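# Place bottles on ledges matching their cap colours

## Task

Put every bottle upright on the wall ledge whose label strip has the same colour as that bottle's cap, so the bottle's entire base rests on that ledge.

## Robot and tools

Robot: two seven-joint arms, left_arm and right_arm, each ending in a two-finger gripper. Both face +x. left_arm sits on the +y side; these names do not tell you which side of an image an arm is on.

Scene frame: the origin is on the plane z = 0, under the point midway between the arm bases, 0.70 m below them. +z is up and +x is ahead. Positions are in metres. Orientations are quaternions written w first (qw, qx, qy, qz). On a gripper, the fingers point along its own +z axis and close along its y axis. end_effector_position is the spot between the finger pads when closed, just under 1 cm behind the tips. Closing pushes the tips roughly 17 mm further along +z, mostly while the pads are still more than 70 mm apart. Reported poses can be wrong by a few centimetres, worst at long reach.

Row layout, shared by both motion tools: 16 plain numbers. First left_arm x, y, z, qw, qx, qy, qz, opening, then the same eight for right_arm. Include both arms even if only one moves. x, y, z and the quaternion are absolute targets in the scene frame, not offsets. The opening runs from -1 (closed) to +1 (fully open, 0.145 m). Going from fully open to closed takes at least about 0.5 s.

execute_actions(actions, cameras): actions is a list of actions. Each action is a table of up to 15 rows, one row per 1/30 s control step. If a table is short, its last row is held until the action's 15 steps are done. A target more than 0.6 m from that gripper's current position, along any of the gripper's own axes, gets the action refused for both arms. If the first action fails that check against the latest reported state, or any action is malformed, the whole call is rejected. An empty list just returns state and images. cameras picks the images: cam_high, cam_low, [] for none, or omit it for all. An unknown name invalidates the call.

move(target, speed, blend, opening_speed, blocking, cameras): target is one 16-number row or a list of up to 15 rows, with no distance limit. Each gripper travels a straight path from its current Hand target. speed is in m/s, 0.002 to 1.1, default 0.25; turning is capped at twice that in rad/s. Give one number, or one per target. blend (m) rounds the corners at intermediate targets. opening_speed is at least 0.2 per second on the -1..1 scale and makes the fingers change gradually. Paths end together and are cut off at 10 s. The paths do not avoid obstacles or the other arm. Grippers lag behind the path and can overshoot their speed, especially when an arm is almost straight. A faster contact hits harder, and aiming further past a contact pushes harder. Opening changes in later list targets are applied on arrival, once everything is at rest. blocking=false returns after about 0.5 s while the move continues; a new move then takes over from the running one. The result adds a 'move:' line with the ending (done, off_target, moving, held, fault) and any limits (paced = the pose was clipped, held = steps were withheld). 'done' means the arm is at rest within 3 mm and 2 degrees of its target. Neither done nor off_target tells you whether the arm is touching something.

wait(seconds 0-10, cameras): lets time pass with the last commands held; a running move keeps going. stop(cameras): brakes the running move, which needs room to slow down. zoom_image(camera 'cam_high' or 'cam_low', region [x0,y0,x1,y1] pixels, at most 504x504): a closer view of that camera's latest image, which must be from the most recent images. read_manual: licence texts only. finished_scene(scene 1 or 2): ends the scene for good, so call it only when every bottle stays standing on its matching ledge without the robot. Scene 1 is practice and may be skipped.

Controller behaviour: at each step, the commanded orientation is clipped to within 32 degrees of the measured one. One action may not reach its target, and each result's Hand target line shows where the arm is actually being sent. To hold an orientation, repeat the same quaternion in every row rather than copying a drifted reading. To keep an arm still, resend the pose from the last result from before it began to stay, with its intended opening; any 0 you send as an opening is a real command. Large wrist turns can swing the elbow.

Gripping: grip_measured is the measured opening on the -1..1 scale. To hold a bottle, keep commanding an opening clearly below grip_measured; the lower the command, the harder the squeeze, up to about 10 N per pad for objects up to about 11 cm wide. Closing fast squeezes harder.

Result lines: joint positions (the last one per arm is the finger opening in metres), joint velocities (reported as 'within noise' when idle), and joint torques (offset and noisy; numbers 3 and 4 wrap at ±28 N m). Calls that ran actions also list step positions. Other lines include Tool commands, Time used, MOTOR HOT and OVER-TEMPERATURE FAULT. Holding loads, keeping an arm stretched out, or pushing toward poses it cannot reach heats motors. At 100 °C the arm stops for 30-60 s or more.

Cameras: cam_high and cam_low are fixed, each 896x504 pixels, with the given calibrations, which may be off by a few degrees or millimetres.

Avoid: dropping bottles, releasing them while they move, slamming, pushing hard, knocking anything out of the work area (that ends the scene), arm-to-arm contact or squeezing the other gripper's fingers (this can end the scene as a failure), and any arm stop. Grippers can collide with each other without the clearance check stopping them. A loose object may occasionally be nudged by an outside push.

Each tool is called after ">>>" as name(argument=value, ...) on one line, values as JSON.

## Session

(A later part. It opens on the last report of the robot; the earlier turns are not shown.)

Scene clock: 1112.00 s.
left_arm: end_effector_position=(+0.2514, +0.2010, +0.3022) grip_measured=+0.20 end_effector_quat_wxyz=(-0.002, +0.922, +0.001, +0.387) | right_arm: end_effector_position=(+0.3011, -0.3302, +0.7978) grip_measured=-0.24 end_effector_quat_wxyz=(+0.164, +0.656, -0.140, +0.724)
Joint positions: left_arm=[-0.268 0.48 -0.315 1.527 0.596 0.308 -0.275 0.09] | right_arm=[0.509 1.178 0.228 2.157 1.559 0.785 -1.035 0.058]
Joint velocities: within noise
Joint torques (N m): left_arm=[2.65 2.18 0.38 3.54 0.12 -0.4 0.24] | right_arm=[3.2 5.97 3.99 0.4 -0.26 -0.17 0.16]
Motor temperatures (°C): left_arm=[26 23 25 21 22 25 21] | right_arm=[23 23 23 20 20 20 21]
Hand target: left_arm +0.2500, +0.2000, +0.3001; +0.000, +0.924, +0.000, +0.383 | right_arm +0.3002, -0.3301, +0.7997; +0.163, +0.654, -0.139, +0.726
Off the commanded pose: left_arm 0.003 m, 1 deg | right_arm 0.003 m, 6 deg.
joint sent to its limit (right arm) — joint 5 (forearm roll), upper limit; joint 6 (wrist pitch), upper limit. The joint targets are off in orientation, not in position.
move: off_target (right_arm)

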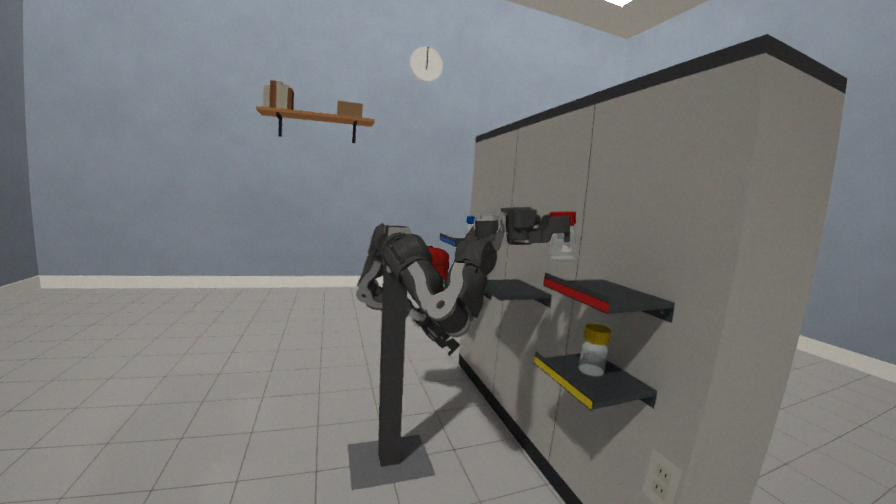

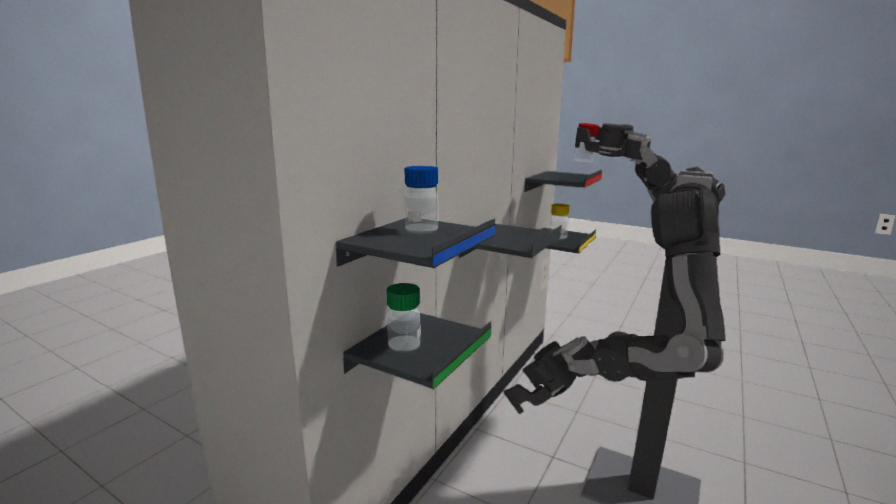

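>>> move(target=[[0.25,0.2,0.3,0,0.924,0,0.383,0.2,0.385,-0.40,0.80,0.153,0.6904,-0.153,0.6904,-0.6],[0.25,0.2,0.3,0,0.924,0,0.383,0.2,0.385,-0.40,0.752,0.153,0.6904,-0.153,0.6904,-0.6],[0.25,0.2,0.3,0,0.924,0,0.383,0.2,0.385,-0.40,0.739,0.153,0.6904,-0.153,0.6904,-0.6]], speed=[0.2,0.1,0.02])

>>> zoom_image(camera="cam_high", region=[500, 200, 680, 350])

Scene clock: 1123.53 s.
left_arm: end_effector_position=(+0.2514, +0.2009, +0.3022) grip_measured=+0.20 end_effector_quat_wxyz=(-0.002, +0.922, +0.001, +0.387) | right_arm: end_effector_position=(+0.3845, -0.3997, +0.7431) grip_measured=-0.24 end_effector_quat_wxyz=(+0.154, +0.685, -0.153, +0.696)
Joint positions: left_arm=[-0.268 0.48 -0.315 1.527 0.596 0.308 -0.275 0.09] | right_arm=[0.683 1.198 -0.199 1.633 1.268 0.501 -0.584 0.058]
Joint velocities: within noise
Joint torques (N m): left_arm=[2.7 2.23 0.36 3.54 0.09 -0.41 0.23] | right_arm=[3.34 5.82 3.55 1.02 0.05 -0.2 0.08]
Motor temperatures (°C): left_arm=[25 23 25 21 22 25 21] | right_arm=[23 24 23 20 20 20 21]
Hand target: left_arm +0.2500, +0.2000, +0.3001; +0.000, +0.924, +0.000, +0.383 | right_arm +0.3850, -0.3999, +0.7391; +0.153, +0.690, -0.153, +0.690
Off the commanded pose: left_arm 0.003 m, 1 deg | right_arm 0.004 m, 1 deg.
move: off_target (right_arm)

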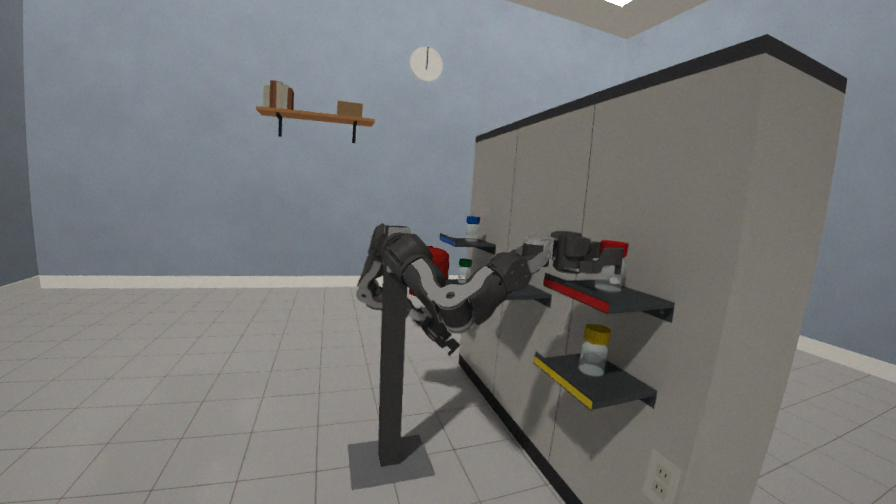

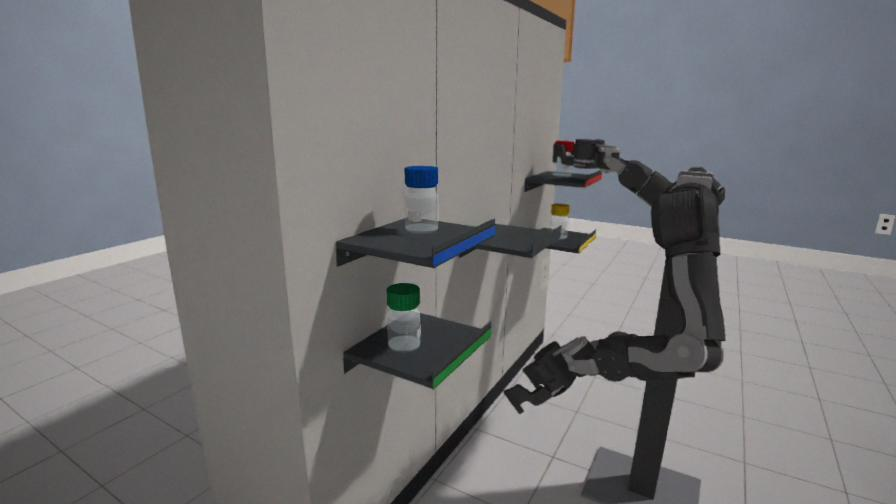

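Scaled by 2.800 from the camera's 896x504 image, which has a finer 1280x720 frame.

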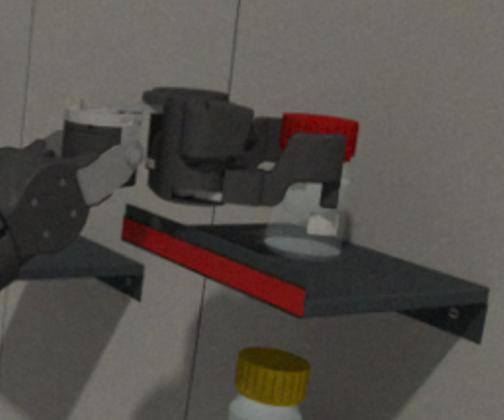

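>>> move(target=[[0.25,0.2,0.3,0,0.924,0,0.383,0.2,0.385,-0.40,0.744,0.153,0.6904,-0.153,0.6904,0.2],[0.25,0.2,0.3,0,0.924,0,0.383,0.2,0.29,-0.356,0.75,0.153,0.6904,-0.153,0.6904,0.2],[0.25,0.2,0.3,0,0.924,0,0.383,0.2,0.28,-0.2,0.65,0,0.7071,0,0.7071,0.2],[0.25,0.2,0.3,0,0.924,0,0.383,0.2,0.25,-0.2,0.3,0,0.924,0,0.383,0.2]], speed=[0.1,0.2,0.25,0.25], opening_speed=1.0)

>>> zoom_image(camera="cam_high", region=[440, 190, 680, 430])

>>> zoom_image(camera="cam_low", region=[330, 130, 630, 400])

Scene clock: 1139.43 s.
left_arm: end_effector_position=(+0.2514, +0.2009, +0.3021) grip_measured=+0.20 end_effector_quat_wxyz=(-0.002, +0.922, +0.001, +0.387) | right_arm: end_effector_position=(+0.2498, -0.2015, +0.2999) grip_measured=+0.20 end_effector_quat_wxyz=(+0.003, +0.924, -0.001, +0.382)
Joint positions: left_arm=[-0.268 0.48 -0.315 1.527 0.596 0.308 -0.275 0.09] | right_arm=[-0.222 0.577 -0.452 1.521 0.732 0.248 -0.363 0.09]
Joint velocities: within noise
Joint torques (N m): left_arm=[2.7 2.25 0.36 3.55 0.09 -0.41 0.23] | right_arm=[2.1 2.84 1.21 3.43 -0.02 -0.38 0.21]
Motor temperatures (°C): left_arm=[25 23 24 22 21 25 21] | right_arm=[22 24 23 20 20 20 21]
Hand target: left_arm +0.2500, +0.2000, +0.3000; +0.000, +0.924, +0.000, +0.383 | right_arm +0.2500, -0.1999, +0.3000; +0.000, +0.924, +0.000, +0.383
Off the commanded pose: left_arm 0.003 m, 1 deg | right_arm 0.001 m, 0 deg.
move: done

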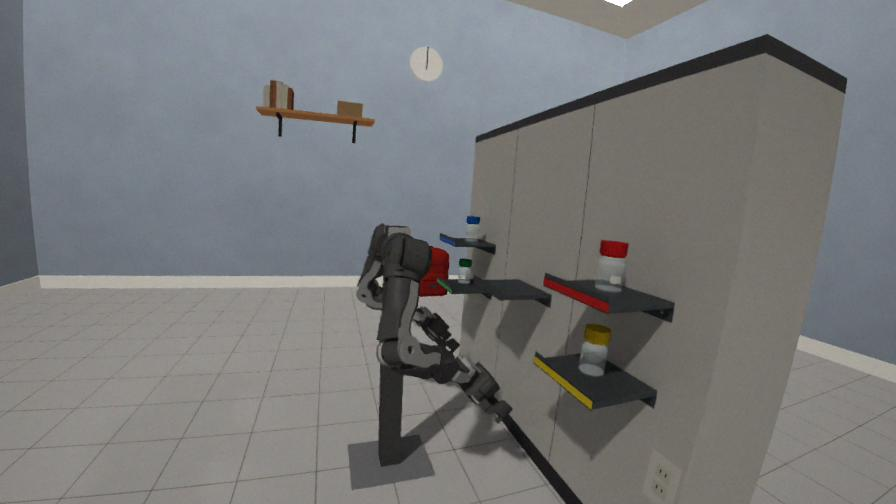

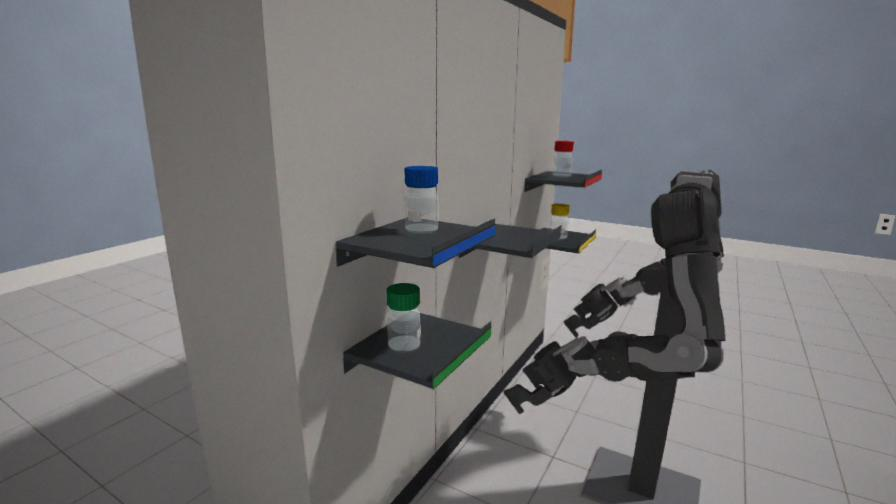

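Scaled by 2.100 from the camera's 896x504 image, which has a finer 1280x720 frame.

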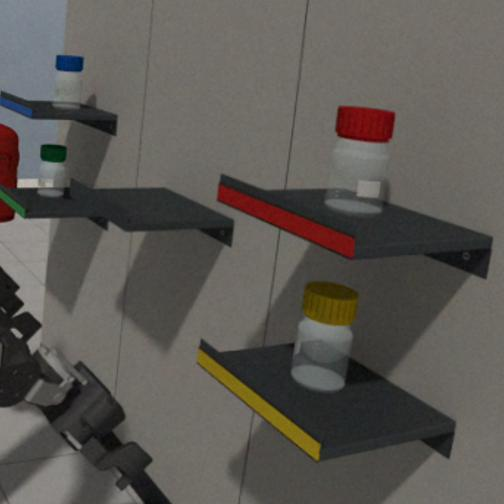

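Scaled by 1.680 from the camera's 896x504 image, which has a finer 1280x720 frame.

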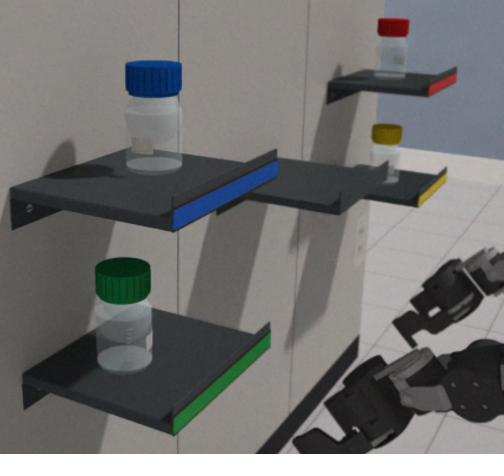

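>>> move(target=[[0.27,0.16,0.47,0,0.7071,0,0.7071,0.25,0.27,-0.16,0.47,0,0.7071,0,0.7071,0.25],[0.25,0.2,0.3,0,0.924,0,0.383,0.25,0.285,-0.03,0.69,-0.1228,0.6963,0.1228,0.6963,0.25],[0.25,0.2,0.3,0,0.924,0,0.383,0.25,0.38,0.01,0.66,-0.1228,0.6963,0.1228,0.6963,0.25],[0.25,0.2,0.3,0,0.924,0,0.383,0.25,0.38,0.01,0.71,-0.1228,0.6963,0.1228,0.6963,0.25],[0.25,0.2,0.3,0,0.924,0,0.383,0.25,0.29,-0.05,0.71,-0.1228,0.6963,0.1228,0.6963,0.25],[0.25,0.2,0.3,0,0.924,0,0.383,0.25,0.29,-0.19,0.62,0.153,0.6904,-0.153,0.6904,0.25]], speed=0.4, cameras=[])

>>> move(target=[0.25,0.2,0.3,0,0.924,0,0.383,0.25,0.27,-0.34,0.605,0.153,0.6904,-0.153,0.6904,0.25], speed=0.4)

Scene clock: 1249.73 s.
left_arm: end_effector_position=(+0.2510, +0.2008, +0.3018) grip_measured=+0.25 end_effector_quat_wxyz=(-0.002, +0.922, +0.001, +0.386) | right_arm: end_effector_position=(+0.2902, -0.1880, +0.6195) grip_measured=+0.25 end_effector_quat_wxyz=(+0.151, +0.692, -0.148, +0.690)
Joint positions: left_arm=[-0.268 0.48 -0.316 1.526 0.596 0.308 -0.276 0.094] | right_arm=[0.29 0.706 -0.717 2.369 0.796 0.402 -1.508 0.094]
Joint velocities: within noise
Joint torques (N m): left_arm=[2.86 2.47 0.38 3.63 0.09 -0.4 0.27] | right_arm=[2.86 1.83 2.95 2.41 -0.55 -0.11 -0.16]
Motor temperatures (°C): left_arm=[24 22 23 22 21 24 21] | right_arm=[22 23 22 21 20 20 21]
Hand target: left_arm +0.2500, +0.2000, +0.3000; +0.000, +0.924, +0.000, +0.383 | right_arm +0.2900, -0.1900, +0.6199; +0.153, +0.690, -0.153, +0.690
Off the commanded pose: left_arm 0.002 m, 1 deg | right_arm 0.002 m, 1 deg.
move: done
No camera images: "cameras" was empty.

Scene clock: 1250.83 s.
left_arm: end_effector_position=(+0.2510, +0.2008, +0.3018) grip_measured=+0.25 end_effector_quat_wxyz=(-0.002, +0.922, +0.001, +0.386) | right_arm: end_effector_position=(+0.2699, -0.3403, +0.6054) grip_measured=+0.25 end_effector_quat_wxyz=(+0.155, +0.690, -0.153, +0.690)
Joint positions: left_arm=[-0.268 0.48 -0.316 1.526 0.596 0.308 -0.276 0.094] | right_arm=[-0.849 1.072 0.511 2.228 1.068 -0.1 -0.801 0.094]
Joint velocities: within noise
Joint torques (N m): left_arm=[2.84 2.47 0.38 3.62 0.09 -0.4 0.27] | right_arm=[1.04 3.73 3.29 2.02 -0.27 -0.37 0.14]
Motor temperatures (°C): left_arm=[24 22 23 22 21 24 21] | right_arm=[22 23 22 21 20 20 21]
Hand target: left_arm +0.2500, +0.2000, +0.3000; +0.000, +0.924, +0.000, +0.383 | right_arm +0.2700, -0.3401, +0.6050; +0.153, +0.690, -0.153, +0.690
Off the commanded pose: left_arm 0.002 m, 1 deg | right_arm 0.000 m, 0 deg.
move: done

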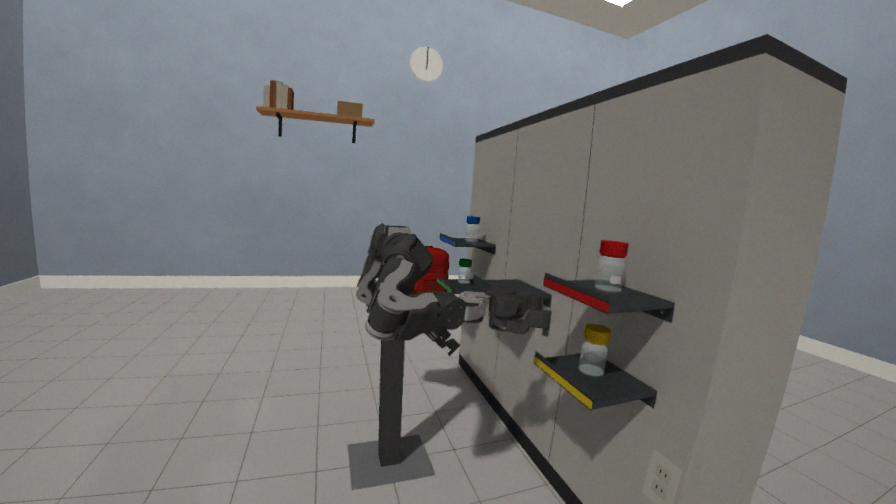

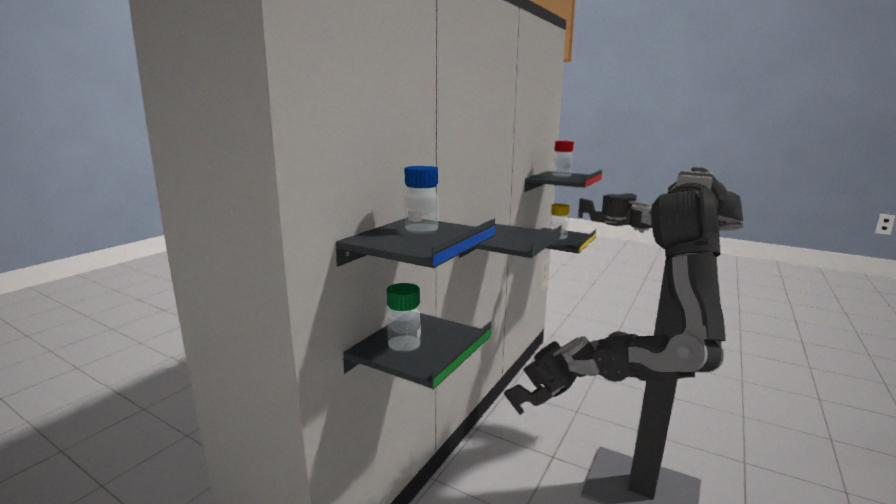

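>>> move(target=[[0.25,0.2,0.3,0,0.924,0,0.383,0.25,0.30,-0.355,0.545,0.153,0.6904,-0.153,0.6904,0.4],[0.25,0.2,0.3,0,0.924,0,0.383,0.25,0.381,-0.393,0.541,0.153,0.6904,-0.153,0.6904,0.4],[0.25,0.2,0.3,0,0.924,0,0.383,0.25,0.381,-0.393,0.541,0.153,0.6904,-0.153,0.6904,-0.6],[0.25,0.2,0.3,0,0.924,0,0.383,0.25,0.381,-0.393,0.590,0.153,0.6904,-0.153,0.6904,-0.6]], speed=0.2, opening_speed=1.5)

>>> zoom_image(camera="cam_high", region=[500, 240, 660, 420])

>>> move(target=[[0.25,0.2,0.3,0,0.924,0,0.383,0.25,0.381,-0.393,0.550,0.153,0.6904,-0.153,0.6904,-0.6],[0.25,0.2,0.3,0,0.924,0,0.383,0.25,0.381,-0.393,0.530,0.153,0.6904,-0.153,0.6904,-0.6]], speed=[0.1,0.02])

Scene clock: 1268.93 s.
left_arm: end_effector_position=(+0.2510, +0.2008, +0.3018) grip_measured=+0.25 end_effector_quat_wxyz=(-0.002, +0.922, +0.001, +0.386) | right_arm: end_effector_position=(+0.3812, -0.3916, +0.5864) grip_measured=-0.24 end_effector_quat_wxyz=(+0.150, +0.695, -0.152, +0.687)
Joint positions: left_arm=[-0.268 0.48 -0.316 1.526 0.596 0.308 -0.276 0.094] | right_arm=[0.189 1.102 -0.268 1.573 1.116 -0.041 -0.552 0.058]
Joint velocities: within noise
Joint torques (N m): left_arm=[2.84 2.47 0.36 3.62 0.09 -0.4 0.27] | right_arm=[4.63 7.48 4.82 2.36 -0.31 -0.48 -0.15]
Motor temperatures (°C): left_arm=[23 22 23 22 21 24 21] | right_arm=[21 24 23 20 20 20 21]
Hand target: left_arm +0.2500, +0.2000, +0.3000; +0.000, +0.924, +0.000, +0.383 | right_arm +0.3810, -0.3929, +0.5900; +0.153, +0.690, -0.153, +0.690
Off the commanded pose: left_arm 0.002 m, 1 deg | right_arm 0.004 m, 1 deg.
move: off_target (right_arm)

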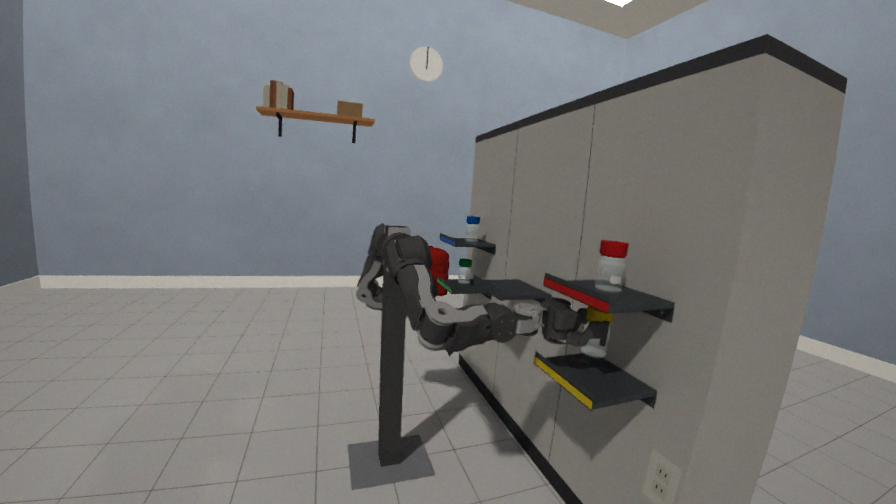

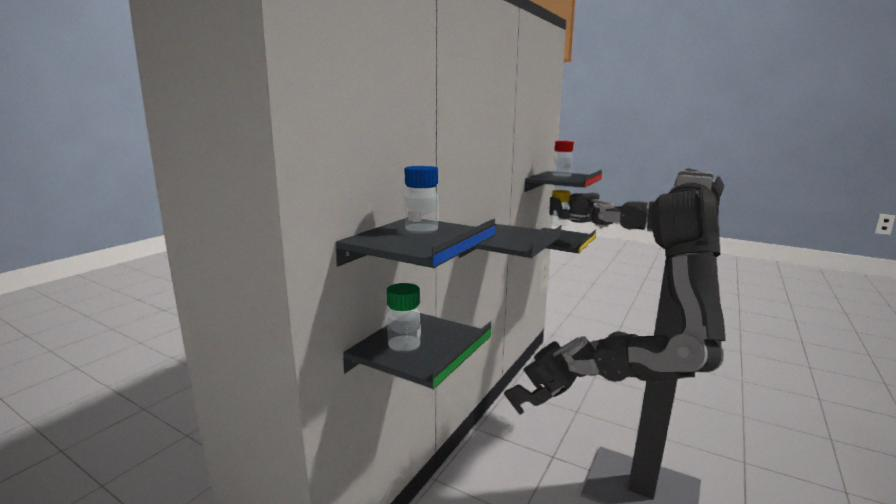

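Scaled by 2.800 from the camera's 896x504 image, which has a finer 1280x720 frame.

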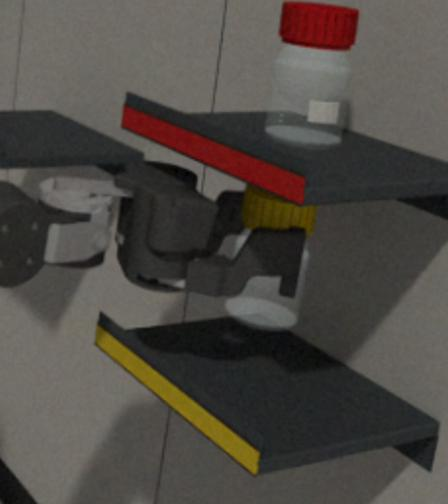

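Scene clock: 1270.60 s.
left_arm: end_effector_position=(+0.2510, +0.2008, +0.3018) grip_measured=+0.25 end_effector_quat_wxyz=(-0.002, +0.922, +0.001, +0.386) | right_arm: end_effector_position=(+0.3812, -0.3951, +0.5413) grip_measured=-0.24 end_effector_quat_wxyz=(+0.158, +0.676, -0.152, +0.703)
Joint positions: left_arm=[-0.268 0.48 -0.316 1.526 0.596 0.308 -0.276 0.094] | right_arm=[0.168 0.961 -0.307 1.411 0.968 -0.209 -0.486 0.058]
Joint velocities: within noise
Joint torques (N m): left_arm=[2.86 2.47 0.38 3.62 0.09 -0.4 0.27] | right_arm=[3.15 4.65 1.52 1.24 0.22 0.16 0.24]
Motor temperatures (°C): left_arm=[23 22 23 22 21 24 21] | right_arm=[22 24 23 20 20 20 21]
Hand target: left_arm +0.2500, +0.2000, +0.3000; +0.000, +0.924, +0.000, +0.383 | right_arm +0.3806, -0.3928, +0.5300; +0.153, +0.690, -0.153, +0.690
Off the commanded pose: left_arm 0.002 m, 1 deg | right_arm 0.011 m, 2 deg.
move: off_target (right_arm)

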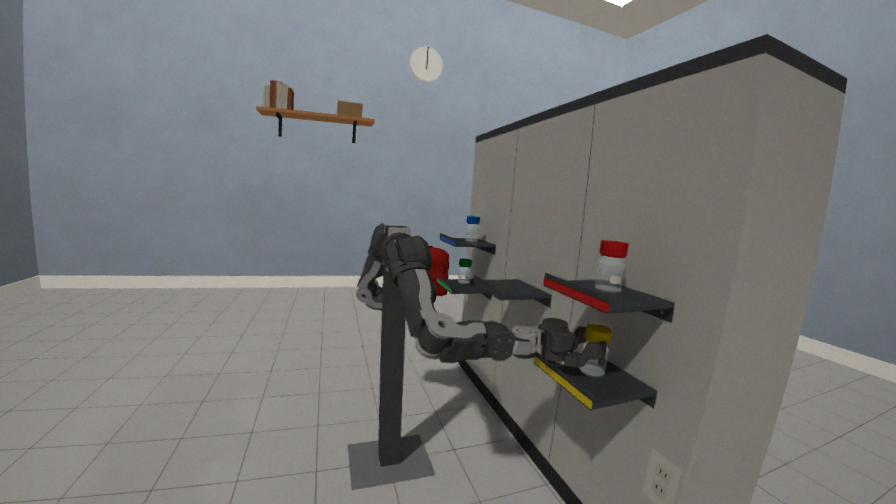

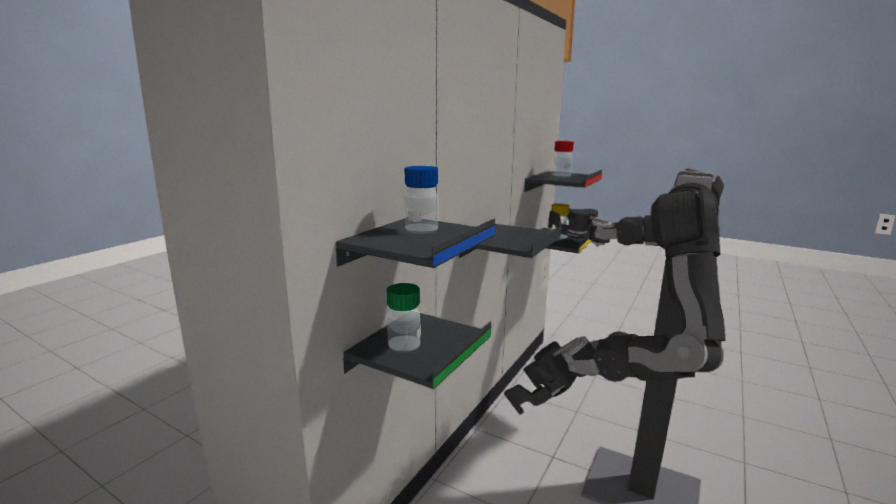

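>>> move(target=[[0.25,0.2,0.3,0,0.924,0,0.383,0.25,0.381,-0.393,0.543,0.153,0.6904,-0.153,0.6904,0.2],[0.25,0.2,0.3,0,0.924,0,0.383,0.25,0.28,-0.347,0.55,0.153,0.6904,-0.153,0.6904,0.2],[0.25,0.2,0.3,0,0.924,0,0.383,0.25,0.27,-0.18,0.47,0,0.7071,0,0.7071,0.2],[0.25,0.2,0.3,0,0.924,0,0.383,0.25,0.25,-0.2,0.3,0,0.924,0,0.383,0.2]], speed=[0.1,0.2,0.3,0.3], opening_speed=1.0)

Scene clock: 1286.53 s.
left_arm: end_effector_position=(+0.2510, +0.2008, +0.3018) grip_measured=+0.25 end_effector_quat_wxyz=(-0.002, +0.922, +0.001, +0.386) | right_arm: end_effector_position=(+0.2510, -0.2016, +0.3014) grip_measured=+0.20 end_effector_quat_wxyz=(+0.003, +0.923, -0.002, +0.386)
Joint positions: left_arm=[-0.268 0.48 -0.316 1.526 0.596 0.308 -0.276 0.094] | right_arm=[-0.113 0.714 -0.69 1.524 0.922 0.12 -0.477 0.09]
Joint velocities: within noise
Joint torques (N m): left_arm=[2.86 2.47 0.36 3.62 0.09 -0.4 0.27] | right_arm=[2.28 2.86 1.24 2.66 -0.03 -0.17 0.19]
Motor temperatures (°C): left_arm=[23 22 23 22 21 24 21] | right_arm=[22 24 23 20 20 20 21]
Hand target: left_arm +0.2500, +0.2000, +0.3000; +0.000, +0.924, +0.000, +0.383 | right_arm +0.2500, -0.1999, +0.3000; +0.000, +0.924, +0.000, +0.383
Off the commanded pose: left_arm 0.002 m, 1 deg | right_arm 0.002 m, 1 deg.
move: done

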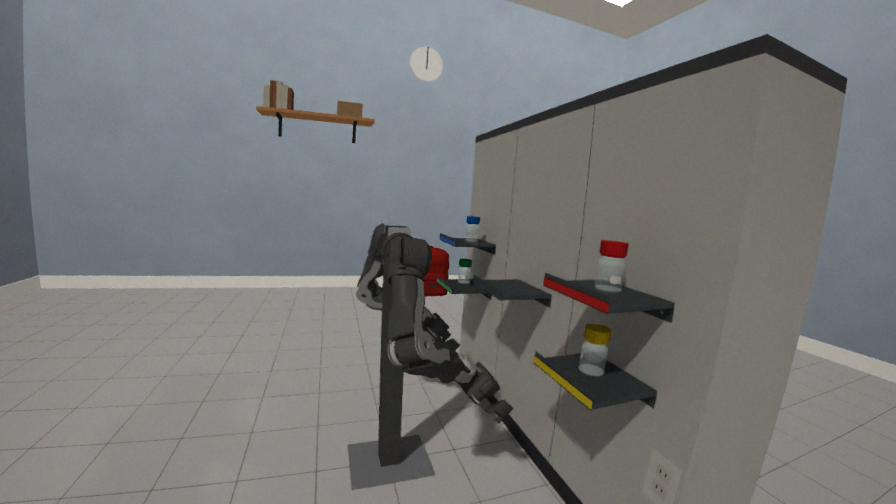

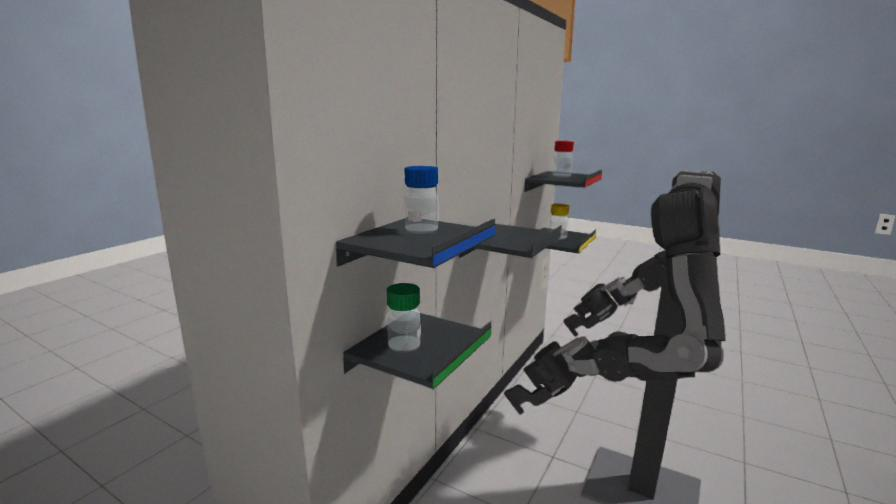

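>>> finished_scene(scene=1)

The scene is finished: the task was done.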